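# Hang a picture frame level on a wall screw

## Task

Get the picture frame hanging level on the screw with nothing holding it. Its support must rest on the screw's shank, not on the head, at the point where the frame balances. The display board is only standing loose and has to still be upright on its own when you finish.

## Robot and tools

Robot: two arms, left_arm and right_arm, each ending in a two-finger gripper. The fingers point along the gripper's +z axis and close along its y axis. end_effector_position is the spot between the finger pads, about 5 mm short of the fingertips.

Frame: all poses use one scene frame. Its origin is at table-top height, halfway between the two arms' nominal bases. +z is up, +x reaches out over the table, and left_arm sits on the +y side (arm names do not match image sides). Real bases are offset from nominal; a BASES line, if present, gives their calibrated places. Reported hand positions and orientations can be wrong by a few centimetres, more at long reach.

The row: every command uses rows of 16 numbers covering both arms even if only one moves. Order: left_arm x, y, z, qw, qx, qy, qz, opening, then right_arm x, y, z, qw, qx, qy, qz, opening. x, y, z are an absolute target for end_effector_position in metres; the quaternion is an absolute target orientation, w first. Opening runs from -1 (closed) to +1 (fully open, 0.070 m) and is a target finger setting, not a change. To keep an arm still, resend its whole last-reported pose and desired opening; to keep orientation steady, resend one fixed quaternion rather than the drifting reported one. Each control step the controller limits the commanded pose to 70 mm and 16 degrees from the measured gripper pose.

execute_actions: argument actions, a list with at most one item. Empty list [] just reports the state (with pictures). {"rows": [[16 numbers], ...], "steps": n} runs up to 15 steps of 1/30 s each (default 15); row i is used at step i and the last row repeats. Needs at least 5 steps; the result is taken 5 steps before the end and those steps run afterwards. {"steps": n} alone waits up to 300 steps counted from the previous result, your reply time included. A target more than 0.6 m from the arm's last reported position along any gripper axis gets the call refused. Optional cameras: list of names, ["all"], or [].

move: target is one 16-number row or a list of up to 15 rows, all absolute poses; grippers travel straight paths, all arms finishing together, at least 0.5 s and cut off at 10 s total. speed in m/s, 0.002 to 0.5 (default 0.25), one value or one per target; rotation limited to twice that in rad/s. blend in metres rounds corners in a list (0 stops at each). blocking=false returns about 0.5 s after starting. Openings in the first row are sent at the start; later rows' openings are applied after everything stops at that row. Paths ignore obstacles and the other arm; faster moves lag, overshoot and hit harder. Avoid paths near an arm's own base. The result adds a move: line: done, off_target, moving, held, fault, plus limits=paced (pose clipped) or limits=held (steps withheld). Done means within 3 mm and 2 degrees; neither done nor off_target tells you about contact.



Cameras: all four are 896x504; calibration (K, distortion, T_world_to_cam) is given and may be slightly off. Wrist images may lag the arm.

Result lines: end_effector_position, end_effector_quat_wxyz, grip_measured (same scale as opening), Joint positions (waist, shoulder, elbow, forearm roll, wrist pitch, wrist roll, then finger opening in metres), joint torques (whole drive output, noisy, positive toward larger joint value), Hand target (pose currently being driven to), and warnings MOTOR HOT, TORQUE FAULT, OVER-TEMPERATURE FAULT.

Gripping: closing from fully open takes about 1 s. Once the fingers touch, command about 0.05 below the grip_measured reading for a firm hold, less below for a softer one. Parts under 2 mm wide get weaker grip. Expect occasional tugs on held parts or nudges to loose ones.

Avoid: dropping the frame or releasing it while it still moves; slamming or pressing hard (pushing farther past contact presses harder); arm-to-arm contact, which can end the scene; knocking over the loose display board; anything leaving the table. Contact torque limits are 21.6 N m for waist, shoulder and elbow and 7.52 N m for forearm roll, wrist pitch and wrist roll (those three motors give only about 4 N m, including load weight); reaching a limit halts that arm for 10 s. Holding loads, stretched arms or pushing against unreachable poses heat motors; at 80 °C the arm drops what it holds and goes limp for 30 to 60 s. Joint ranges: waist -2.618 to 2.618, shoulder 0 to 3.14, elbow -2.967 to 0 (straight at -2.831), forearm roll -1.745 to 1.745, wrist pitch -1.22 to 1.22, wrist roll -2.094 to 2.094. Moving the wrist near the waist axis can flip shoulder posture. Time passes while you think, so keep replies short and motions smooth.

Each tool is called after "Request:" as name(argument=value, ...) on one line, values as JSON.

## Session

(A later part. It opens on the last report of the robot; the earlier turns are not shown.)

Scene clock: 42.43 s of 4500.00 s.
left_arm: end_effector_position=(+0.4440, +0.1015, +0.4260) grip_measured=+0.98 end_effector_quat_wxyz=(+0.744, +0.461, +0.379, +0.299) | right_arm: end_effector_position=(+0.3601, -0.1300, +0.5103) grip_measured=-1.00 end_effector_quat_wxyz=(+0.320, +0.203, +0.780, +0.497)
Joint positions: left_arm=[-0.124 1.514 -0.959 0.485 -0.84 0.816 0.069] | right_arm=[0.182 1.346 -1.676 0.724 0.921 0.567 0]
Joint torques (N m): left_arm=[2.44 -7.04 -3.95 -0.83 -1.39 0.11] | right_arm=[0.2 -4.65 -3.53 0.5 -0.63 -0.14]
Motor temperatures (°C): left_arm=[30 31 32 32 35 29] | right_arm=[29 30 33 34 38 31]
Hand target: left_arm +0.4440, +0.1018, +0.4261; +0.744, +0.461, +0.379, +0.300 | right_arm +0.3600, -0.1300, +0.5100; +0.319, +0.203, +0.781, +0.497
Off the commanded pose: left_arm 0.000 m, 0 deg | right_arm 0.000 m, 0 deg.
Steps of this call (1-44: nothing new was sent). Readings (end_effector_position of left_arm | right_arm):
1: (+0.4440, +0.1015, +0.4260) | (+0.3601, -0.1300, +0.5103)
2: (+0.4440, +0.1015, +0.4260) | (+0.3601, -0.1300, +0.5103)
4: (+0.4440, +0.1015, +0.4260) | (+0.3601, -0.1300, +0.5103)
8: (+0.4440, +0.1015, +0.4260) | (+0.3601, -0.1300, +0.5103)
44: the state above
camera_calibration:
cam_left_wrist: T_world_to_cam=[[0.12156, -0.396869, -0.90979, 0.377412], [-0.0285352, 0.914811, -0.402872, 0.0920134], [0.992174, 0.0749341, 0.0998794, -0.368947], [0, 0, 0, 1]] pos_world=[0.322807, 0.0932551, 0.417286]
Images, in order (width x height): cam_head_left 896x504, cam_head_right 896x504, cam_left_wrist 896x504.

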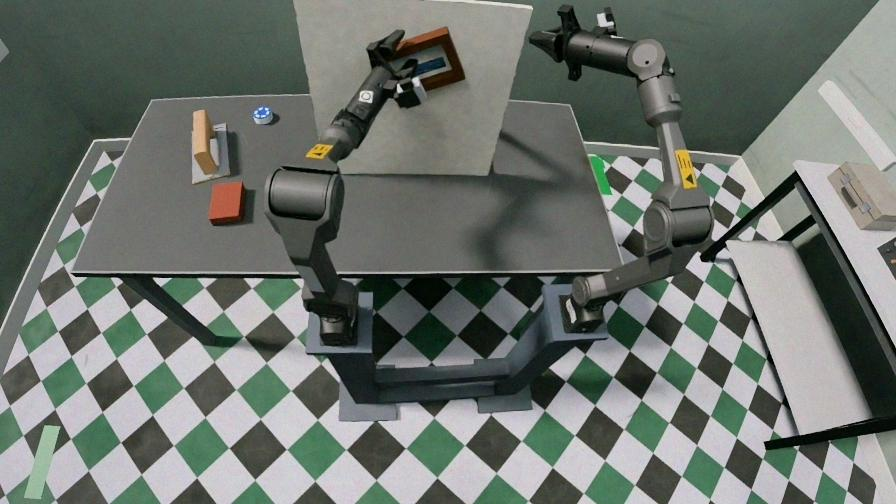

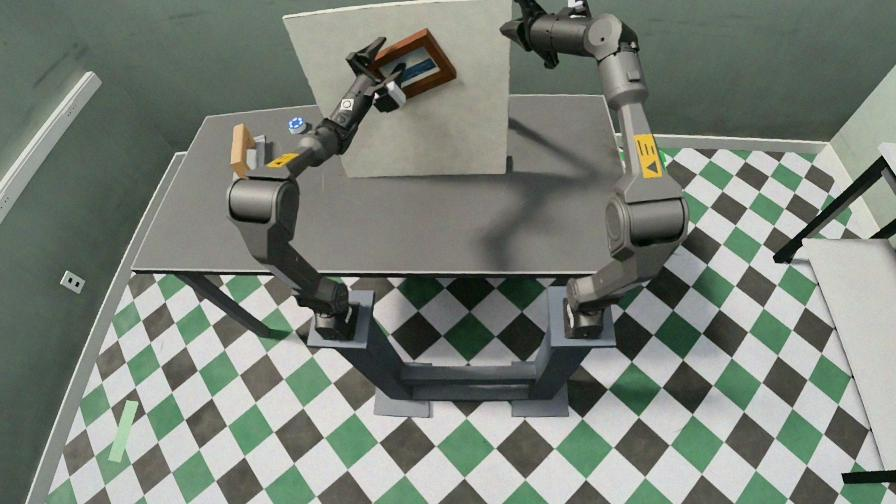

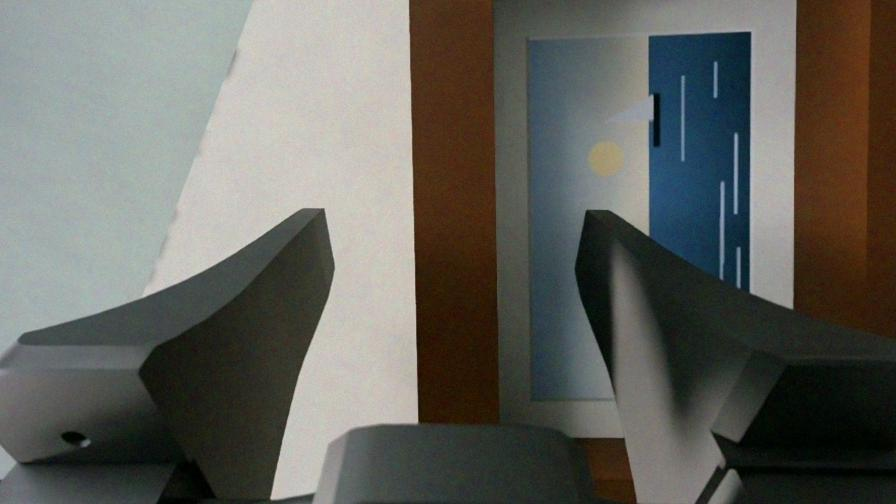

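Request:
move(target=[0.4440, 0.1018, 0.4261, 0.744, 0.461, 0.379, 0.300, -0.25, 0.36, -0.13, 0.51, 0.3193, 0.2034, 0.7807, 0.4973, -1], cameras=["cam_left_wrist"])

Scene clock: 43.60 s of 4500.00 s.
left_arm: end_effector_position=(+0.4442, +0.1020, +0.4260) grip_measured=-0.25 end_effector_quat_wxyz=(+0.744, +0.461, +0.379, +0.300) | right_arm: end_effector_position=(+0.3601, -0.1300, +0.5103) grip_measured=-1.00 end_effector_quat_wxyz=(+0.320, +0.203, +0.780, +0.497)
Joint positions: left_arm=[-0.123 1.514 -0.959 0.484 -0.84 0.817 0.026] | right_arm=[0.182 1.346 -1.676 0.724 0.921 0.567 0]
Joint torques (N m): left_arm=[-0.4 -6.72 -3.34 -0.26 -1.24 -0.09] | right_arm=[0.13 -4.69 -3.55 0.5 -0.64 -0.14]
Motor temperatures (°C): left_arm=[30 31 32 32 35 29] | right_arm=[29 30 33 34 38 31]
Hand target: left_arm +0.4440, +0.1018, +0.4261; +0.744, +0.461, +0.379, +0.300 | right_arm +0.3600, -0.1300, +0.5100; +0.319, +0.203, +0.781, +0.497
Off the commanded pose: left_arm 0.000 m, 0 deg | right_arm 0.000 m, 0 deg.
Kept back: nothing.
move: done
camera_calibration:
cam_left_wrist: T_world_to_cam=[[0.122463, -0.396716, -0.909736, 0.377215], [-0.0298363, 0.914749, -0.402918, 0.0921718], [0.992025, 0.0764857, 0.100186, -0.369382], [0, 0, 0, 1]] pos_world=[0.322991, 0.0935853, 0.41731]
Images, in order (width x height): cam_left_wrist 896x504.

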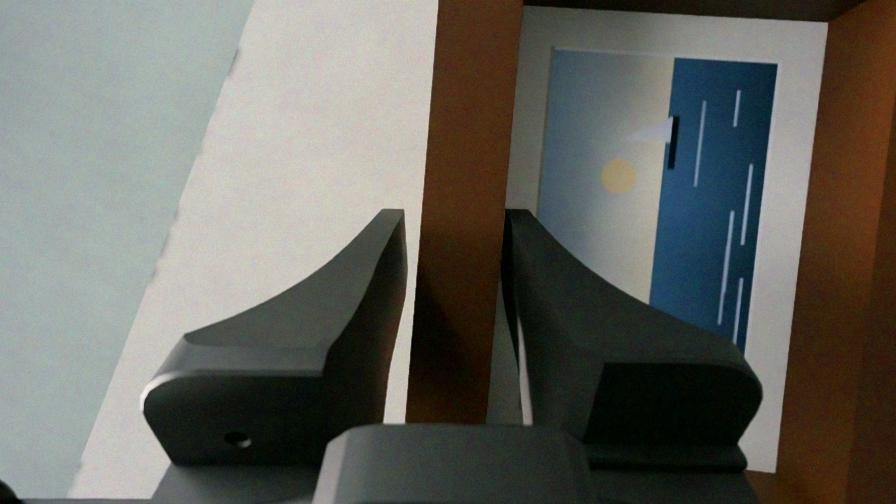

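Request:
move(target=[0.4441, 0.1011, 0.4245, 0.72302, 0.48993, 0.36841, 0.31851, -0.1, 0.36, -0.13, 0.51, 0.3193, 0.2034, 0.7807, 0.4973, -1], speed=0.05, cameras=["cam_left_wrist"])

Scene clock: 46.30 s of 4500.00 s.
left_arm: end_effector_position=(+0.4440, +0.1009, +0.4244) grip_measured=-0.10 end_effector_quat_wxyz=(+0.723, +0.490, +0.368, +0.318) | right_arm: end_effector_position=(+0.3601, -0.1300, +0.5103) grip_measured=-1.00 end_effector_quat_wxyz=(+0.320, +0.203, +0.780, +0.497)
Joint positions: left_arm=[-0.114 1.5 -0.975 0.549 -0.788 0.831 0.032] | right_arm=[0.182 1.346 -1.676 0.724 0.921 0.567 0]
Joint torques (N m): left_arm=[0.49 -6.61 -3.63 -0.47 -1.14 -0.05] | right_arm=[0.11 -4.7 -3.52 0.5 -0.65 -0.12]
Motor temperatures (°C): left_arm=[30 31 32 32 35 29] | right_arm=[29 30 33 34 38 31]
Hand target: left_arm +0.4441, +0.1011, +0.4245; +0.723, +0.490, +0.368, +0.319 | right_arm +0.3600, -0.1300, +0.5100; +0.319, +0.203, +0.781, +0.497
Off the commanded pose: left_arm 0.000 m, 0 deg | right_arm 0.000 m, 0 deg.
Kept back: nothing.
move: done
camera_calibration:
cam_left_wrist: T_world_to_cam=[[0.124739, -0.318429, -0.939704, 0.379114], [-0.0370869, 0.944943, -0.325128, 0.0596794], [0.991496, 0.0754069, 0.106062, -0.371178], [0, 0, 0, 1]] pos_world=[0.322944, 0.092317, 0.415026]
Images, in order (width x height): cam_left_wrist 896x504.

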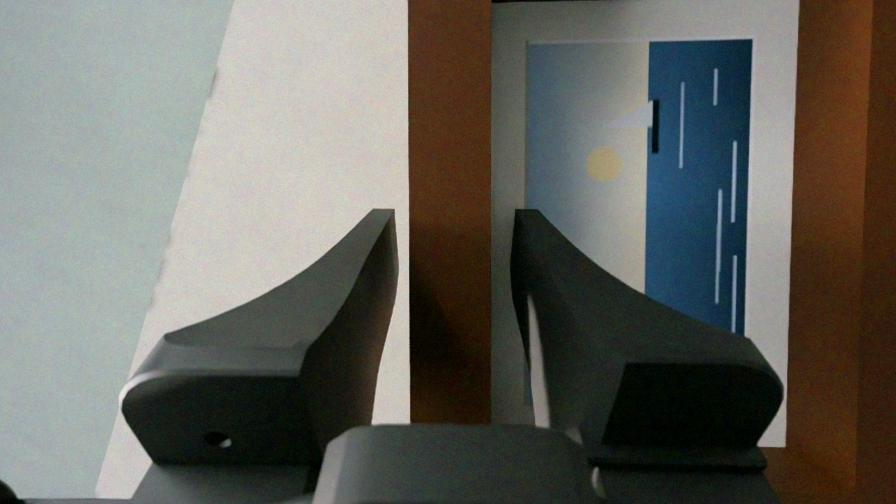

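Request:
move(target=[[0.4440, 0.1013, 0.4256, 0.72302, 0.48993, 0.36841, 0.31851, -0.1, 0.36, -0.13, 0.51, 0.3193, 0.2034, 0.7807, 0.4973, -1], [0.4440, 0.1013, 0.4256, 0.72302, 0.48993, 0.36841, 0.31851, -0.30, 0.36, -0.13, 0.51, 0.3193, 0.2034, 0.7807, 0.4973, -1]], speed=0.05, cameras=["cam_left_wrist"])

Scene clock: 47.80 s of 4500.00 s.
left_arm: end_effector_position=(+0.4442, +0.1012, +0.4253) grip_measured=-0.30 end_effector_quat_wxyz=(+0.723, +0.490, +0.369, +0.318) | right_arm: end_effector_position=(+0.3601, -0.1300, +0.5103) grip_measured=-1.00 end_effector_quat_wxyz=(+0.320, +0.203, +0.780, +0.497)
Joint positions: left_arm=[-0.113 1.499 -0.977 0.552 -0.785 0.827 0.025] | right_arm=[0.182 1.346 -1.676 0.724 0.921 0.567 0]
Joint torques (N m): left_arm=[0.47 -6.74 -3.72 -0.25 -1 -0.23] | right_arm=[0.11 -4.68 -3.54 0.49 -0.66 -0.13]
Motor temperatures (°C): left_arm=[30 31 32 32 35 29] | right_arm=[29 30 33 34 38 31]
Hand target: left_arm +0.4440, +0.1013, +0.4256; +0.723, +0.490, +0.368, +0.319 | right_arm +0.3600, -0.1300, +0.5100; +0.319, +0.203, +0.781, +0.497
Off the commanded pose: left_arm 0.000 m, 0 deg | right_arm 0.000 m, 0 deg.
Kept back: nothing.
move: done
camera_calibration:
cam_left_wrist: T_world_to_cam=[[0.124481, -0.318725, -0.939638, 0.380112], [-0.0373129, 0.94483, -0.325429, 0.0599568], [0.99152, 0.0755703, 0.105721, -0.371282], [0, 0, 0, 1]] pos_world=[0.323054, 0.0925599, 0.415931]
Images, in order (width x height): cam_left_wrist 896x504.

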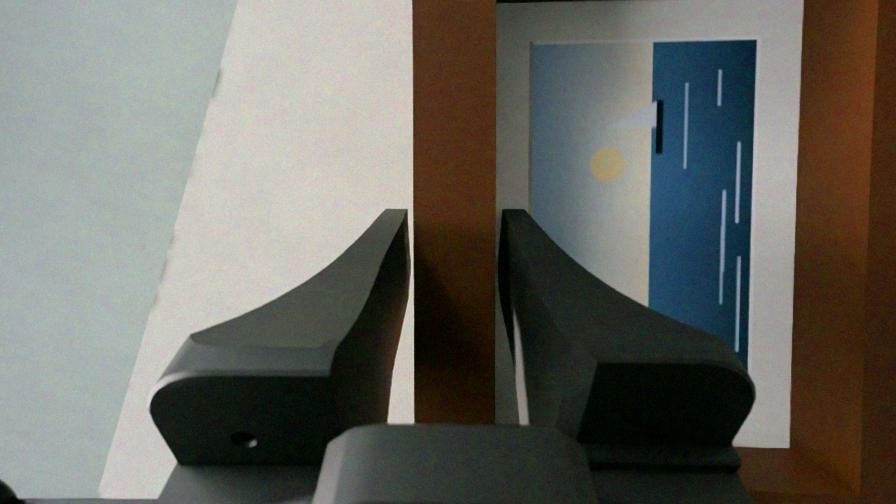

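Request:
execute_actions(actions=[{"rows": [[0.4440, 0.1013, 0.4256, 0.72302, 0.48993, 0.36841, 0.31851, -0.32, 0.36, -0.13, 0.51, 0.3193, 0.2034, 0.7807, 0.4973, -1],[0.4440, 0.1013, 0.4256, 0.72302, 0.48993, 0.36841, 0.31851, -0.34, 0.36, -0.13, 0.51, 0.3193, 0.2034, 0.7807, 0.4973, -1],[0.4440, 0.1013, 0.4256, 0.72302, 0.48993, 0.36841, 0.31851, -0.36, 0.36, -0.13, 0.51, 0.3193, 0.2034, 0.7807, 0.4973, -1],[0.4440, 0.1013, 0.4256, 0.72302, 0.48993, 0.36841, 0.31851, -0.38, 0.36, -0.13, 0.51, 0.3193, 0.2034, 0.7807, 0.4973, -1],[0.4440, 0.1013, 0.4256, 0.72302, 0.48993, 0.36841, 0.31851, -0.40, 0.36, -0.13, 0.51, 0.3193, 0.2034, 0.7807, 0.4973, -1]], "steps": 15}], cameras=[])

Request:
execute_actions(actions=[{"rows": [[0.4440, 0.1013, 0.4256, 0.72302, 0.48993, 0.36841, 0.31851, -0.41, 0.36, -0.13, 0.51, 0.3193, 0.2034, 0.7807, 0.4973, -1],[0.4440, 0.1013, 0.4256, 0.72302, 0.48993, 0.36841, 0.31851, -0.42, 0.36, -0.13, 0.51, 0.3193, 0.2034, 0.7807, 0.4973, -1]], "steps": 15}], cameras=["cam_left_wrist", "cam_head_left", "cam_head_right"])

Scene clock: 48.63 s of 4500.00 s.
left_arm: end_effector_position=(+0.4442, +0.1012, +0.4253) grip_measured=-0.40 end_effector_quat_wxyz=(+0.723, +0.490, +0.369, +0.318) | right_arm: end_effector_position=(+0.3601, -0.1300, +0.5103) grip_measured=-1.00 end_effector_quat_wxyz=(+0.320, +0.203, +0.780, +0.497)
Joint positions: left_arm=[-0.113 1.499 -0.977 0.552 -0.785 0.827 0.021] | right_arm=[0.182 1.346 -1.676 0.724 0.921 0.567 0]
Joint torques (N m): left_arm=[0.43 -6.59 -3.83 -0.27 -0.95 -0.22] | right_arm=[0.02 -4.68 -3.56 0.49 -0.67 -0.12]
Motor temperatures (°C): left_arm=[30 31 32 32 35 29] | right_arm=[29 30 33 34 38 31]
Steps of this call (1-15: nothing new was sent; 16-25: this action's first 10). Readings (end_effector_position of left_arm | right_arm):
16: (+0.4442, +0.1012, +0.4253) | (+0.3601, -0.1300, +0.5103)
17: (+0.4442, +0.1012, +0.4253) | (+0.3601, -0.1300, +0.5103)
19: (+0.4442, +0.1012, +0.4253) | (+0.3601, -0.1300, +0.5103)
23: (+0.4442, +0.1012, +0.4253) | (+0.3601, -0.1300, +0.5103)
25: the state above
No camera images: "cameras" was empty.

Scene clock: 49.13 s of 4500.00 s.
left_arm: end_effector_position=(+0.4442, +0.1012, +0.4253) grip_measured=-0.42 end_effector_quat_wxyz=(+0.723, +0.490, +0.369, +0.318) | right_arm: end_effector_position=(+0.3601, -0.1300, +0.5103) grip_measured=-1.00 end_effector_quat_wxyz=(+0.320, +0.203, +0.780, +0.497)
Joint positions: left_arm=[-0.113 1.499 -0.977 0.552 -0.785 0.827 0.02] | right_arm=[0.182 1.346 -1.676 0.724 0.921 0.567 0]
Joint torques (N m): left_arm=[0.4 -6.61 -3.59 -0.28 -1 -0.21] | right_arm=[0.07 -4.69 -3.55 0.49 -0.67 -0.12]
Motor temperatures (°C): left_arm=[30 31 32 32 35 29] | right_arm=[29 30 33 34 38 31]
Off your previous action's commanded pose at its last step (step 5 of this call): left_arm 0.000 m, 0 deg | right_arm 0.000 m, 0 deg.
Steps of this call (1-5: your previous action's last 5; 6-15: this action's first 10). Readings (end_effector_position of left_arm | right_arm):
6: (+0.4442, +0.1012, +0.4253) | (+0.3601, -0.1300, +0.5103)
7: (+0.4442, +0.1012, +0.4253) | (+0.3601, -0.1300, +0.5103)
9: (+0.4442, +0.1012, +0.4253) | (+0.3601, -0.1300, +0.5103)
13: (+0.4442, +0.1012, +0.4253) | (+0.3601, -0.1300, +0.5103)
15: the state above
camera_calibration:
cam_left_wrist: T_world_to_cam=[[0.124481, -0.318725, -0.939638, 0.380112], [-0.0373129, 0.94483, -0.325429, 0.0599568], [0.99152, 0.0755703, 0.105721, -0.371282], [0, 0, 0, 1]] pos_world=[0.323054, 0.0925599, 0.415931]
Images, in order (width x height): cam_head_left 896x504, cam_head_right 896x504, cam_left_wrist 896x504.

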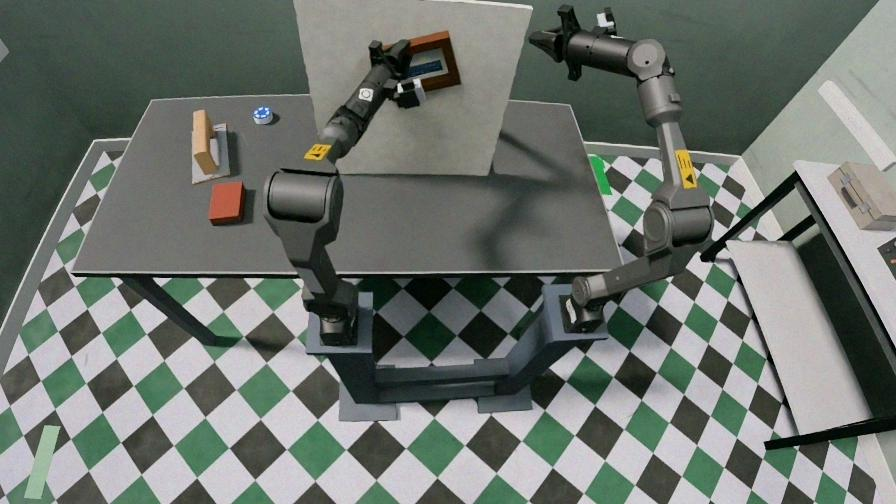

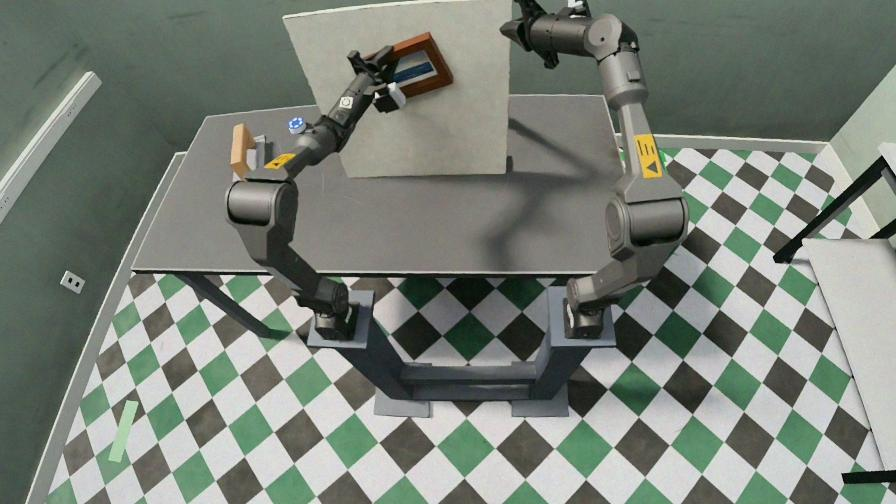

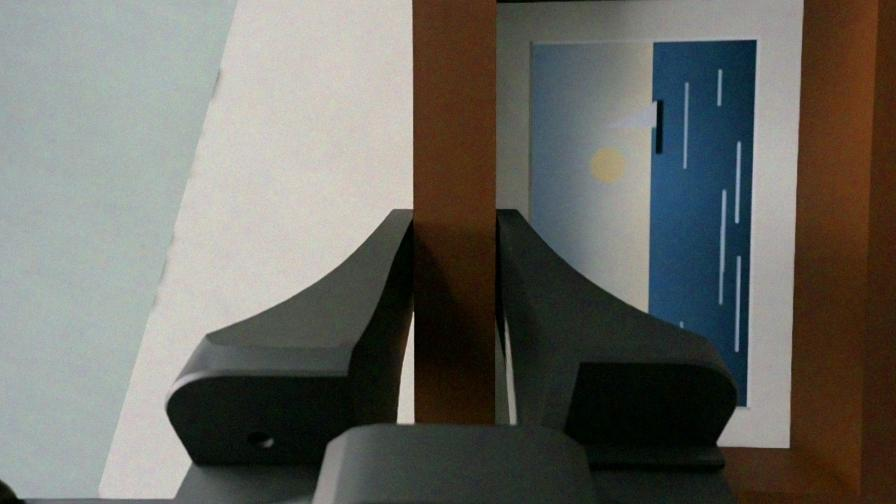

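Request:
execute_actions(actions=[{"rows": [[0.4440, 0.1013, 0.4256, 0.72302, 0.48993, 0.36841, 0.31851, -0.43, 0.36, -0.13, 0.51, 0.3193, 0.2034, 0.7807, 0.4973, -1],[0.4440, 0.1013, 0.4256, 0.72302, 0.48993, 0.36841, 0.31851, -0.44, 0.36, -0.13, 0.51, 0.3193, 0.2034, 0.7807, 0.4973, -1],[0.4440, 0.1013, 0.4256, 0.72302, 0.48993, 0.36841, 0.31851, -0.45, 0.36, -0.13, 0.51, 0.3193, 0.2034, 0.7807, 0.4973, -1],[0.4440, 0.1013, 0.4256, 0.72302, 0.48993, 0.36841, 0.31851, -0.46, 0.36, -0.13, 0.51, 0.3193, 0.2034, 0.7807, 0.4973, -1]], "steps": 15}], cameras=["cam_left_wrist"])

Scene clock: 49.83 s of 4500.00 s.
left_arm: end_effector_position=(+0.4442, +0.1012, +0.4253) grip_measured=-0.45 end_effector_quat_wxyz=(+0.723, +0.490, +0.369, +0.318) | right_arm: end_effector_position=(+0.3601, -0.1300, +0.5103) grip_measured=-1.00 end_effector_quat_wxyz=(+0.320, +0.203, +0.780, +0.497)
Joint positions: left_arm=[-0.113 1.499 -0.977 0.552 -0.785 0.827 0.019] | right_arm=[0.182 1.346 -1.676 0.724 0.921 0.567 0]
Joint torques (N m): left_arm=[0.45 -6.66 -3.64 -0.44 -1.26 -0.13] | right_arm=[0.05 -4.67 -3.54 0.49 -0.68 -0.12]
Motor temperatures (°C): left_arm=[30 31 32 32 35 29] | right_arm=[29 30 33 34 38 31]
Off your previous action's commanded pose at its last step (step 5 of this call): left_arm 0.000 m, 0 deg | right_arm 0.000 m, 0 deg.
Steps of this call (1-5: your previous action's last 5; 6-11: nothing new was sent; 12-21: this action's first 10). Readings (end_effector_position of left_arm | right_arm):
12: (+0.4442, +0.1012, +0.4253) | (+0.3601, -0.1300, +0.5103)
13: (+0.4442, +0.1012, +0.4253) | (+0.3601, -0.1300, +0.5103)
15: (+0.4442, +0.1012, +0.4253) | (+0.3601, -0.1300, +0.5103)
19: (+0.4442, +0.1012, +0.4253) | (+0.3601, -0.1300, +0.5103)
21: the state above
camera_calibration:
cam_left_wrist: T_world_to_cam=[[0.124481, -0.318725, -0.939638, 0.380112], [-0.0373129, 0.94483, -0.325429, 0.0599568], [0.99152, 0.0755703, 0.105721, -0.371282], [0, 0, 0, 1]] pos_world=[0.323054, 0.0925599, 0.415931]
Images, in order (width x height): cam_left_wrist 896x504.

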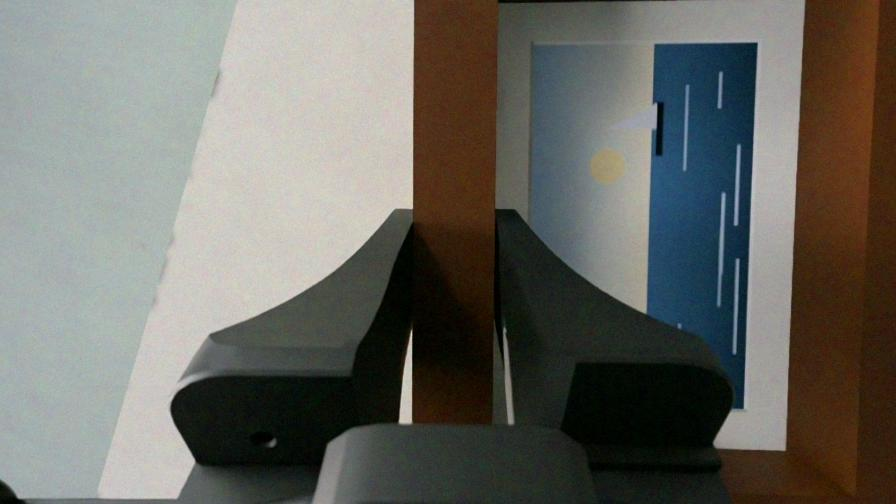

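Request:
execute_actions(actions=[{"rows": [[0.4440, 0.1013, 0.4256, 0.72302, 0.48993, 0.36841, 0.31851, -0.47, 0.36, -0.13, 0.51, 0.3193, 0.2034, 0.7807, 0.4973, -1],[0.4440, 0.1013, 0.4256, 0.72302, 0.48993, 0.36841, 0.31851, -0.48, 0.36, -0.13, 0.51, 0.3193, 0.2034, 0.7807, 0.4973, -1],[0.4440, 0.1013, 0.4256, 0.72302, 0.48993, 0.36841, 0.31851, -0.49, 0.36, -0.13, 0.51, 0.3193, 0.2034, 0.7807, 0.4973, -1],[0.4440, 0.1013, 0.4256, 0.72302, 0.48993, 0.36841, 0.31851, -0.50, 0.36, -0.13, 0.51, 0.3193, 0.2034, 0.7807, 0.4973, -1]], "steps": 15}], cameras=["cam_left_wrist"])

Scene clock: 50.50 s of 4500.00 s.
left_arm: end_effector_position=(+0.4442, +0.1012, +0.4253) grip_measured=-0.45 end_effector_quat_wxyz=(+0.723, +0.490, +0.369, +0.318) | right_arm: end_effector_position=(+0.3601, -0.1300, +0.5103) grip_measured=-1.00 end_effector_quat_wxyz=(+0.320, +0.203, +0.780, +0.497)
Joint positions: left_arm=[-0.113 1.499 -0.977 0.552 -0.785 0.827 0.019] | right_arm=[0.182 1.346 -1.676 0.724 0.921 0.567 0]
Joint torques (N m): left_arm=[0.58 -6.62 -3.66 -0.66 -1.59 0.02] | right_arm=[0.01 -4.71 -3.57 0.48 -0.68 -0.12]
Motor temperatures (°C): left_arm=[30 31 32 32 35 29] | right_arm=[29 30 33 34 38 31]
Off your previous action's commanded pose at its last step (step 5 of this call): left_arm 0.000 m, 0 deg | right_arm 0.000 m, 0 deg.
Steps of this call (1-5: your previous action's last 5; 6-10: nothing new was sent; 11-20: this action's first 10). Readings (end_effector_position of left_arm | right_arm):
11: (+0.4442, +0.1012, +0.4253) | (+0.3601, -0.1300, +0.5103)
12: (+0.4442, +0.1012, +0.4253) | (+0.3601, -0.1300, +0.5103)
14: (+0.4442, +0.1012, +0.4253) | (+0.3601, -0.1300, +0.5103)
18: (+0.4442, +0.1012, +0.4253) | (+0.3601, -0.1300, +0.5103)
20: the state above
camera_calibration:
cam_left_wrist: T_world_to_cam=[[0.124481, -0.318725, -0.939638, 0.380112], [-0.0373129, 0.94483, -0.325429, 0.0599568], [0.99152, 0.0755703, 0.105721, -0.371282], [0, 0, 0, 1]] pos_world=[0.323054, 0.0925599, 0.415931]
Images, in order (width x height): cam_left_wrist 896x504.

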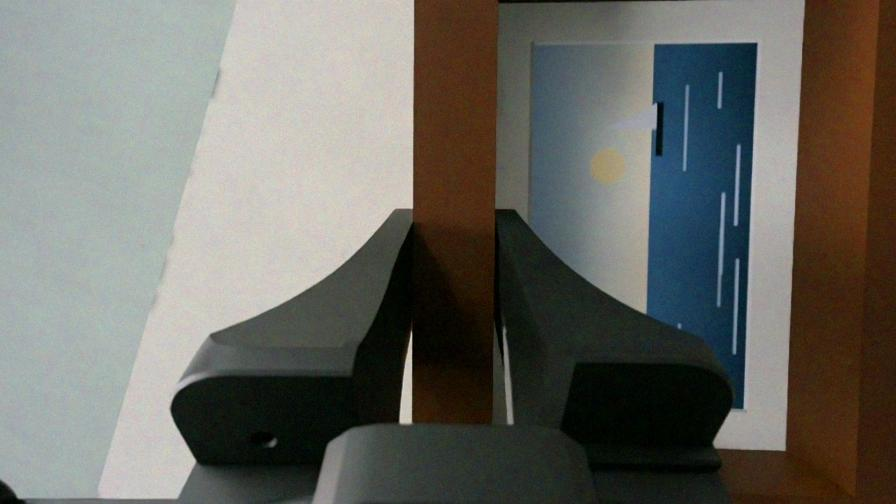

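Request:
move(target=[0.4440, 0.1013, 0.4276, 0.72302, 0.48993, 0.36841, 0.31851, -0.5, 0.36, -0.13, 0.51, 0.3193, 0.2034, 0.7807, 0.4973, -1], speed=0.02, cameras=["cam_left_wrist", "cam_head_right"])

Scene clock: 52.23 s of 4500.00 s.
left_arm: end_effector_position=(+0.4441, +0.1011, +0.4269) grip_measured=-0.45 end_effector_quat_wxyz=(+0.723, +0.491, +0.369, +0.318) | right_arm: end_effector_position=(+0.3601, -0.1300, +0.5103) grip_measured=-1.00 end_effector_quat_wxyz=(+0.320, +0.203, +0.780, +0.497)
Joint positions: left_arm=[-0.113 1.497 -0.982 0.557 -0.778 0.821 0.019] | right_arm=[0.182 1.346 -1.676 0.724 0.921 0.567 0]
Joint torques (N m): left_arm=[0.31 -7.35 -5.44 -1.06 -1.61 -0.22] | right_arm=[0.01 -4.67 -3.53 0.49 -0.69 -0.1]
Motor temperatures (°C): left_arm=[30 31 32 32 35 29] | right_arm=[29 30 33 34 38 31]
Hand target: left_arm +0.4440, +0.1013, +0.4276; +0.723, +0.490, +0.368, +0.319 | right_arm +0.3600, -0.1300, +0.5100; +0.319, +0.203, +0.781, +0.497
Off your previous action's commanded pose at its last step (step 5 of this call): left_arm 0.000 m, 0 deg | right_arm 0.000 m, 0 deg.
Off the commanded pose: left_arm 0.001 m, 0 deg | right_arm 0.000 m, 0 deg.
Kept back: nothing.
move: done
camera_calibration:
cam_left_wrist: T_world_to_cam=[[0.123827, -0.317615, -0.9401, 0.381985], [-0.0374194, 0.945223, -0.324275, 0.0600603], [0.991598, 0.0753319, 0.105159, -0.37113], [0, 0, 0, 1]] pos_world=[0.322959, 0.0925118, 0.417608]
Images, in order (width x height): cam_head_right 896x504, cam_left_wrist 896x504.

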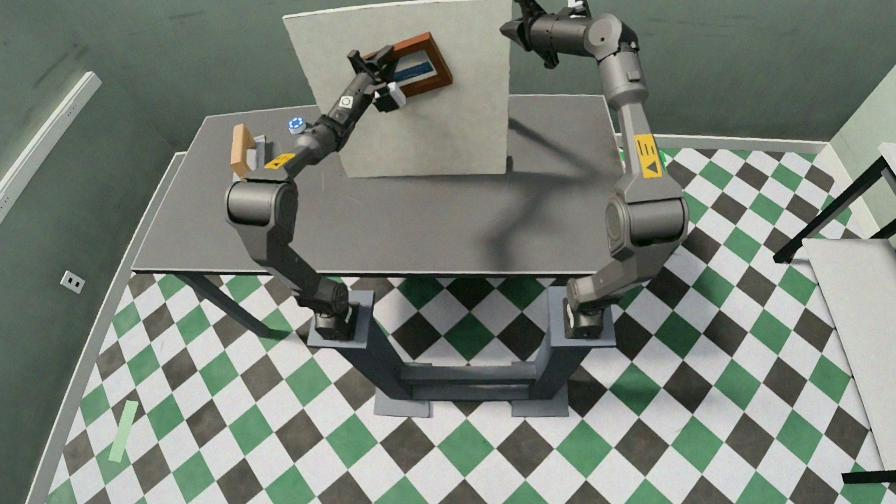

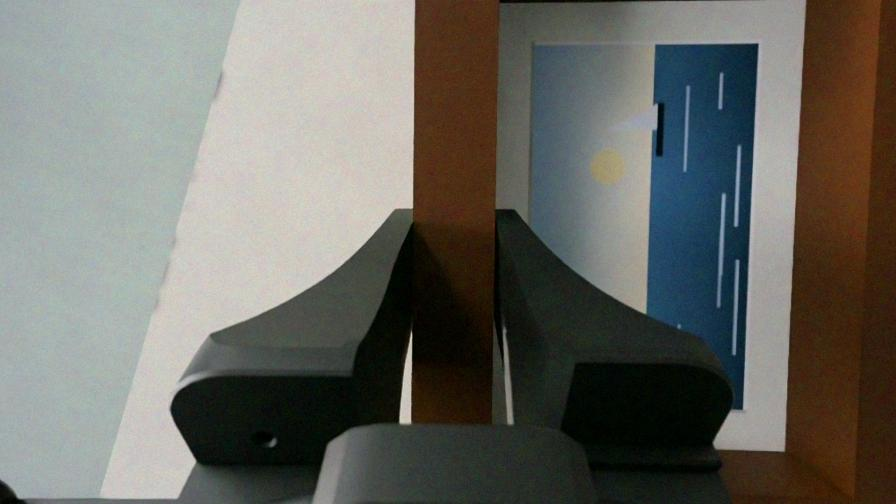

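Request:
move(target=[[0.4440, 0.1013, 0.4285, 0.72302, 0.48993, 0.36841, 0.31851, -0.5, 0.36, -0.13, 0.51, 0.3193, 0.2034, 0.7807, 0.4973, -1], [0.4438, 0.1011, 0.4320, 0.62933, 0.59350, 0.32066, 0.38583, -0.5, 0.36, -0.13, 0.51, 0.3193, 0.2034, 0.7807, 0.4973, -1]], speed=[0.02, 0.05], blend=0.002)

Scene clock: 57.07 s of 4500.00 s.
left_arm: end_effector_position=(+0.4438, +0.1011, +0.4320) grip_measured=-0.45 end_effector_quat_wxyz=(+0.629, +0.594, +0.320, +0.386) | right_arm: end_effector_position=(+0.3601, -0.1300, +0.5103) grip_measured=-1.00 end_effector_quat_wxyz=(+0.320, +0.203, +0.780, +0.497)
Joint positions: left_arm=[-0.093 1.444 -1.092 0.905 -0.552 0.759 0.019] | right_arm=[0.182 1.346 -1.676 0.724 0.921 0.567 0]
Joint torques (N m): left_arm=[1.97 -6.46 -4.69 -0.89 -0.78 0.02] | right_arm=[-0.11 -4.69 -3.58 0.49 -0.73 -0.09]
Motor temperatures (°C): left_arm=[30 32 32 32 35 29] | right_arm=[29 30 33 34 38 31]
Hand target: left_arm +0.4438, +0.1011, +0.4320; +0.629, +0.594, +0.321, +0.386 | right_arm +0.3600, -0.1300, +0.5100; +0.319, +0.203, +0.781, +0.497
Off the commanded pose: left_arm 0.000 m, 0 deg | right_arm 0.000 m, 0 deg.
Kept back: nothing.
move: done; blend cut to 0.0005 m at target 1
camera_calibration:
cam_left_wrist: T_world_to_cam=[[0.130762, 0.00122684, -0.991413, 0.373643], [-0.0707323, 0.997462, -0.0080949, -0.065325], [0.988887, 0.0711835, 0.130517, -0.380739], [0, 0, 0, 1]] pos_world=[0.323029, 0.0918031, 0.419599]
cam_right_wrist: T_world_to_cam=[[-0.0340454, -0.404175, -0.914048, 0.426756], [-0.992091, 0.124226, -0.0179782, 0.37629], [0.120815, 0.906207, -0.405208, 0.399455], [0, 0, 0, 1]] pos_world=[0.339583, -0.23625, 0.558703]

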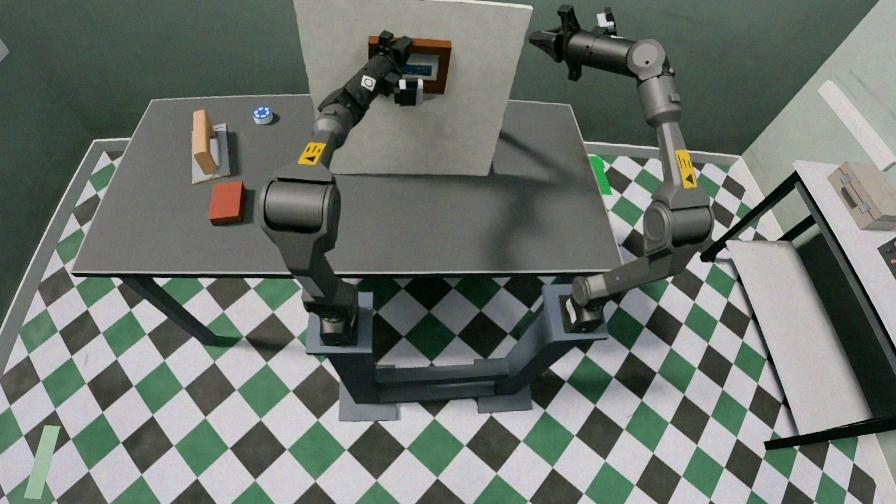

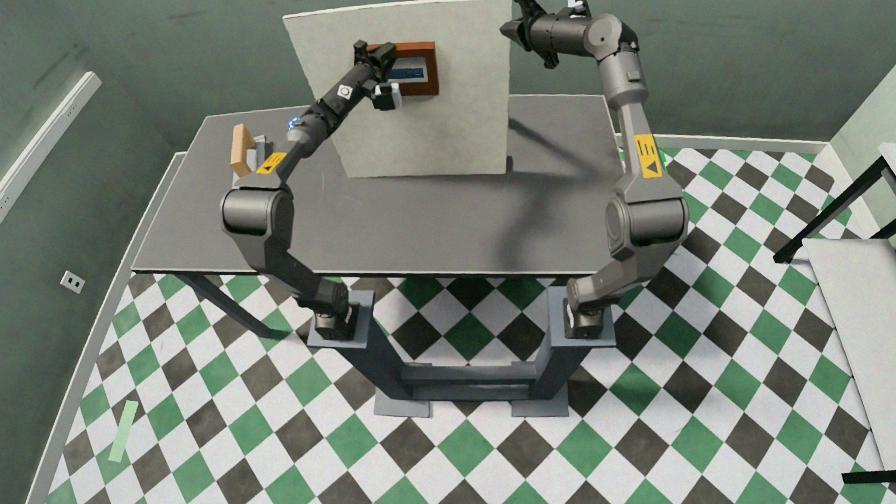

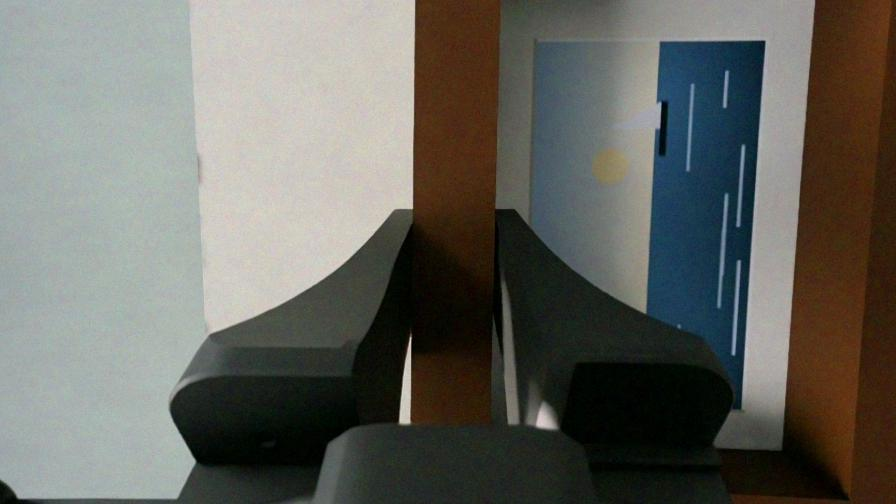

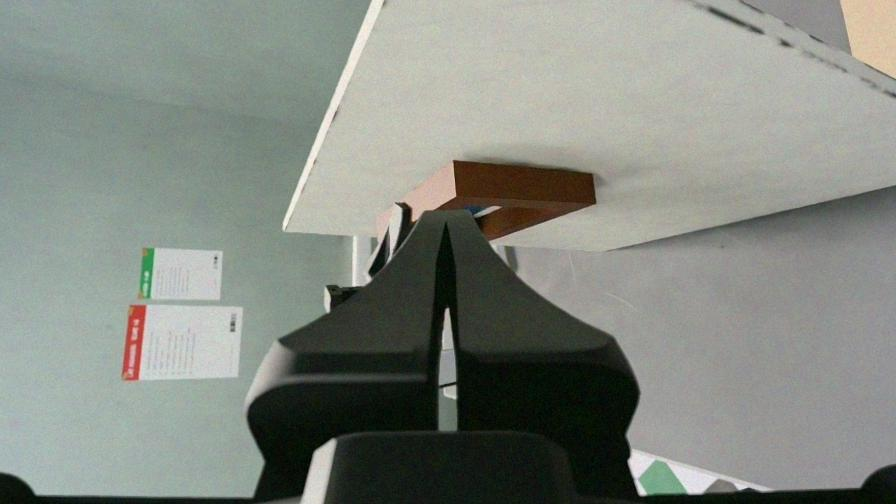

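Request:
zoom_image(camera="cam_head_right", region=[350, 30, 450, 110])

Request:
zoom_image(camera="cam_head_left", region=[360, 25, 460, 105])

Request:
zoom_image(camera="cam_right_wrist", region=[360, 130, 620, 270])

Scaled by 5.040 from the camera's 896x504 image, which has a finer 1280x720 frame.

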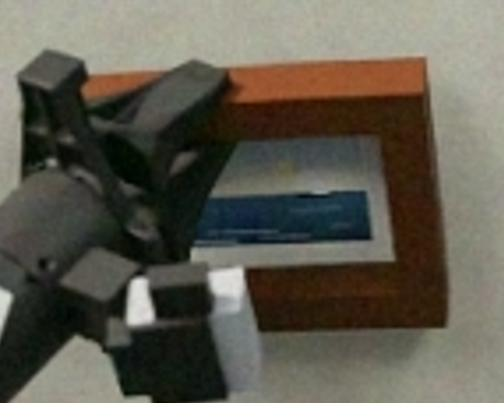

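Scaled by 5.040 from the camera's 896x504 image, which has a finer 1280x720 frame.

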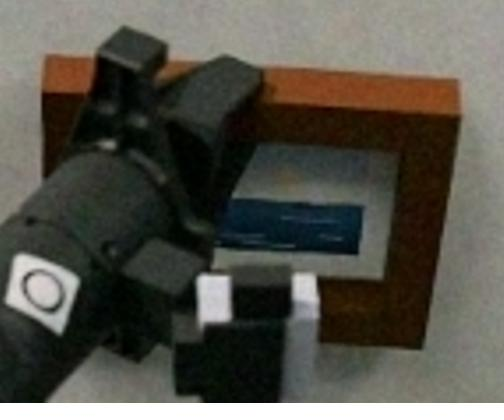

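Scaled by 1.938 from the camera's 896x504 image, which has a finer 1280x720 frame.

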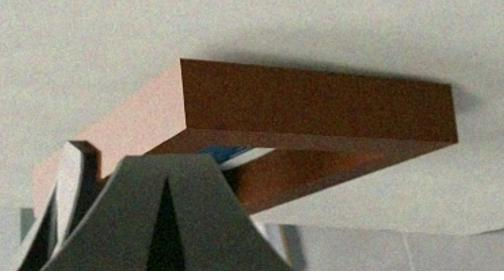

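Request:
move(target=[0.4438, 0.0811, 0.4320, 0.62933, 0.59350, 0.32066, 0.38583, -0.5, 0.36, -0.13, 0.51, 0.3193, 0.2034, 0.7807, 0.4973, -1], speed=0.03)

Scene clock: 58.60 s of 4500.00 s.
left_arm: end_effector_position=(+0.4436, +0.0807, +0.4320) grip_measured=-0.45 end_effector_quat_wxyz=(+0.629, +0.594, +0.320, +0.386) | right_arm: end_effector_position=(+0.3601, -0.1300, +0.5103) grip_measured=-1.00 end_effector_quat_wxyz=(+0.320, +0.203, +0.780, +0.497)
Joint positions: left_arm=[-0.173 1.454 -1.102 0.797 -0.495 0.86 0.019] | right_arm=[0.182 1.346 -1.676 0.724 0.921 0.567 0]
Joint torques (N m): left_arm=[0.34 -5.3 -4.64 -0.49 -1.36 -0.17] | right_arm=[-0.17 -4.67 -3.57 0.48 -0.72 -0.09]
Motor temperatures (°C): left_arm=[30 32 32 32 35 29] | right_arm=[29 30 33 34 38 31]
Hand target: left_arm +0.4438, +0.0811, +0.4320; +0.629, +0.594, +0.321, +0.386 | right_arm +0.3600, -0.1300, +0.5100; +0.319, +0.203, +0.781, +0.497
Off the commanded pose: left_arm 0.000 m, 0 deg | right_arm 0.000 m, 0 deg.
Kept back: nothing.
move: done
camera_calibration:
cam_left_wrist: T_world_to_cam=[[0.131003, 0.000672699, -0.991382, 0.37368], [-0.0699477, 0.997514, -0.00856613, -0.0451594], [0.988911, 0.0704671, 0.130724, -0.379137], [0, 0, 0, 1]] pos_world=[0.322821, 0.0715124, 0.419635]
cam_right_wrist: T_world_to_cam=[[-0.0340454, -0.404175, -0.914048, 0.426756], [-0.992091, 0.124226, -0.0179782, 0.37629], [0.120815, 0.906207, -0.405208, 0.399455], [0, 0, 0, 1]] pos_world=[0.339583, -0.23625, 0.558703]

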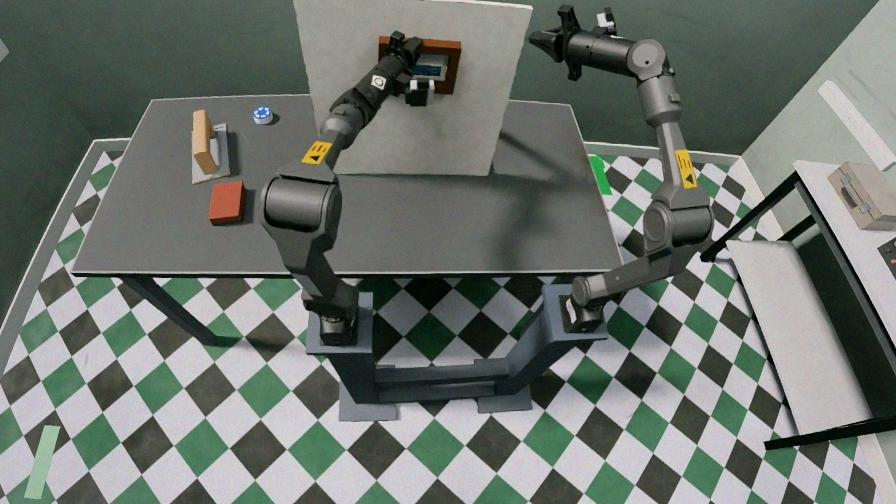

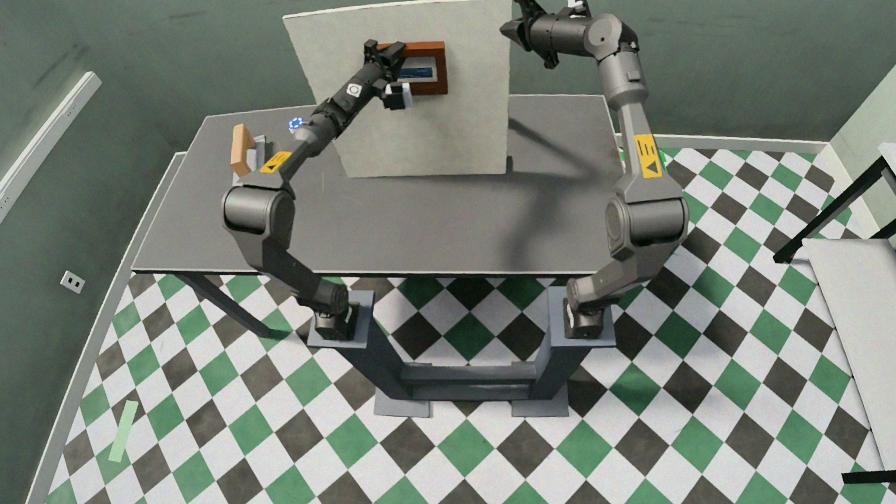

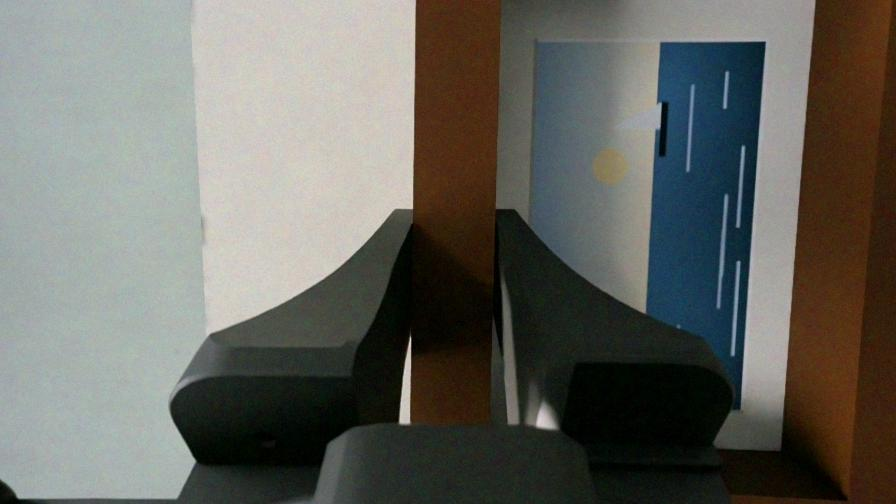

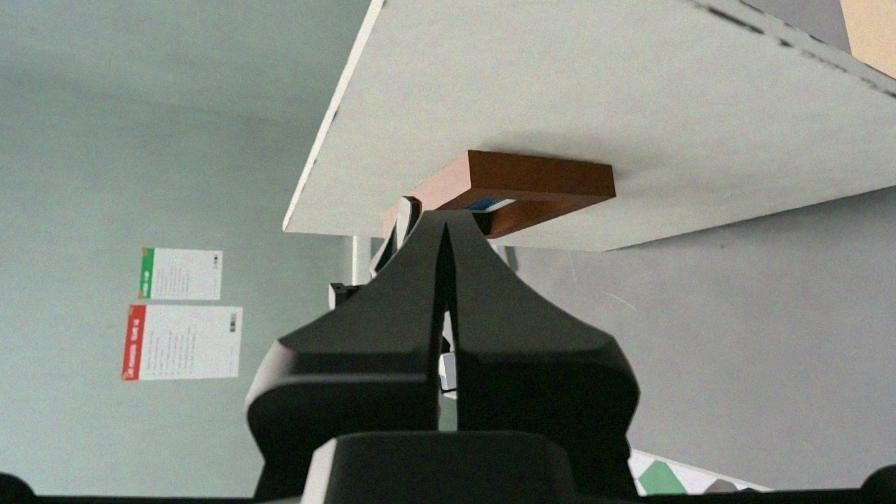

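Request:
move(target=[0.4438, 0.0811, 0.4290, 0.62933, 0.59350, 0.32066, 0.38583, -0.5, 0.36, -0.13, 0.51, 0.3193, 0.2034, 0.7807, 0.4973, -1], speed=0.01, cameras=[])

Request:
move(target=[0.4438, 0.0811, 0.4275, 0.62933, 0.59350, 0.32066, 0.38583, -0.5, 0.36, -0.13, 0.51, 0.3193, 0.2034, 0.7807, 0.4973, -1], speed=0.01, cameras=["cam_left_wrist", "cam_right_wrist"])

Scene clock: 59.73 s of 4500.00 s.
left_arm: end_effector_position=(+0.4434, +0.0810, +0.4307) grip_measured=-0.45 end_effector_quat_wxyz=(+0.631, +0.592, +0.320, +0.386) | right_arm: end_effector_position=(+0.3601, -0.1300, +0.5103) grip_measured=-1.00 end_effector_quat_wxyz=(+0.320, +0.203, +0.780, +0.497)
Joint positions: left_arm=[-0.172 1.455 -1.093 0.781 -0.505 0.877 0.019] | right_arm=[0.182 1.346 -1.676 0.724 0.921 0.567 0]
Joint torques (N m): left_arm=[1.26 -4.32 -1.88 -0.23 -0.69 0.02] | right_arm=[-0.2 -4.69 -3.57 0.48 -0.72 -0.08]
Motor temperatures (°C): left_arm=[30 32 32 32 35 29] | right_arm=[29 30 33 34 38 31]
Hand target: left_arm +0.4438, +0.0811, +0.4290; +0.629, +0.593, +0.321, +0.386 | right_arm +0.3600, -0.1300, +0.5100; +0.319, +0.203, +0.781, +0.497
Off the commanded pose: left_arm 0.002 m, 0 deg | right_arm 0.000 m, 0 deg.
Kept back: nothing.
move: done
No camera images: "cameras" was empty.

Scene clock: 60.43 s of 4500.00 s.
left_arm: end_effector_position=(+0.4431, +0.0809, +0.4298) grip_measured=-0.45 end_effector_quat_wxyz=(+0.631, +0.592, +0.319, +0.387) | right_arm: end_effector_position=(+0.3601, -0.1300, +0.5103) grip_measured=-1.00 end_effector_quat_wxyz=(+0.320, +0.203, +0.780, +0.497)
Joint positions: left_arm=[-0.172 1.455 -1.089 0.773 -0.51 0.886 0.019] | right_arm=[0.182 1.346 -1.676 0.724 0.921 0.567 0]
Joint torques (N m): left_arm=[0.96 -2.43 1.42 0.3 0.96 0.04] | right_arm=[-0.2 -4.66 -3.58 0.47 -0.73 -0.08]
Motor temperatures (°C): left_arm=[30 32 32 32 35 29] | right_arm=[29 30 33 34 38 31]
Hand target: left_arm +0.4438, +0.0811, +0.4275; +0.629, +0.594, +0.321, +0.386 | right_arm +0.3600, -0.1300, +0.5100; +0.319, +0.203, +0.781, +0.497
Off the commanded pose: left_arm 0.002 m, 0 deg | right_arm 0.000 m, 0 deg.
Kept back: nothing.
move: done
camera_calibration:
cam_left_wrist: T_world_to_cam=[[0.135913, -0.00189193, -0.990719, 0.369296], [-0.0694715, 0.997518, -0.0114355, -0.0444488], [0.988282, 0.070381, 0.135445, -0.380124], [0, 0, 0, 1]] pos_world=[0.322389, 0.0717907, 0.416846]
cam_right_wrist: T_world_to_cam=[[-0.0340454, -0.404175, -0.914048, 0.426756], [-0.992091, 0.124226, -0.0179782, 0.37629], [0.120815, 0.906207, -0.405208, 0.399455], [0, 0, 0, 1]] pos_world=[0.339583, -0.23625, 0.558703]
Images, in order (width x height): cam_left_wrist 896x504, cam_right_wrist 896x504.

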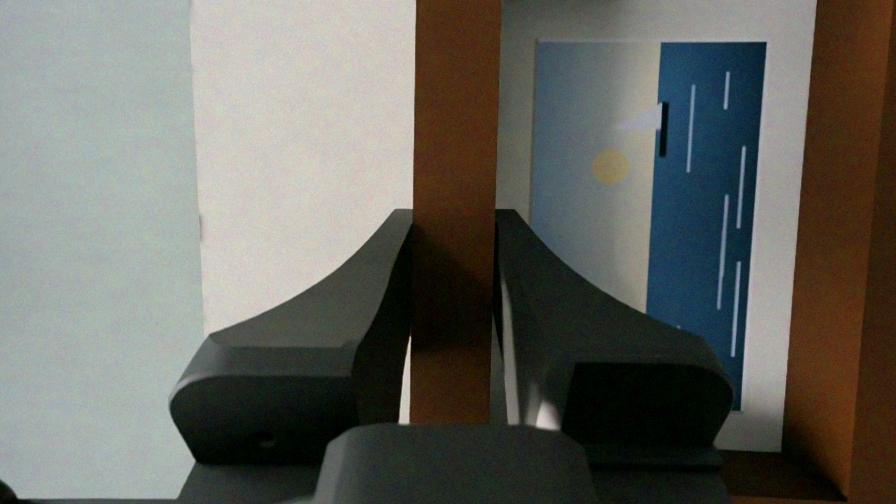

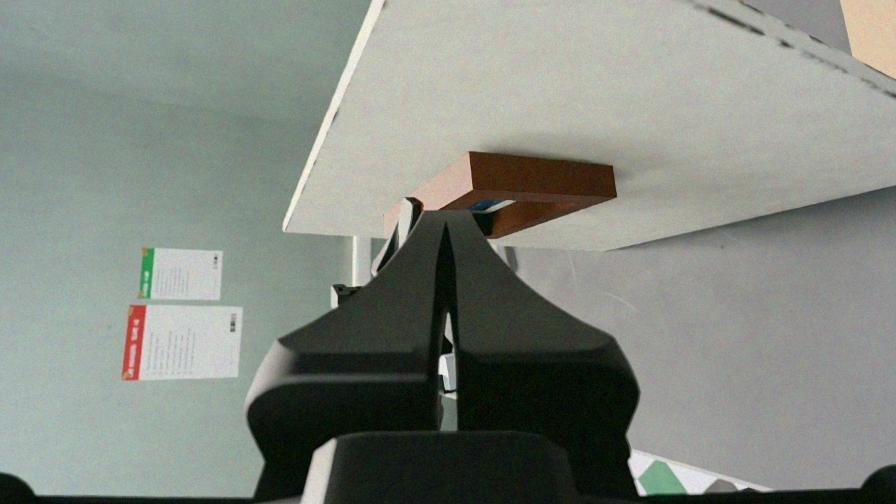

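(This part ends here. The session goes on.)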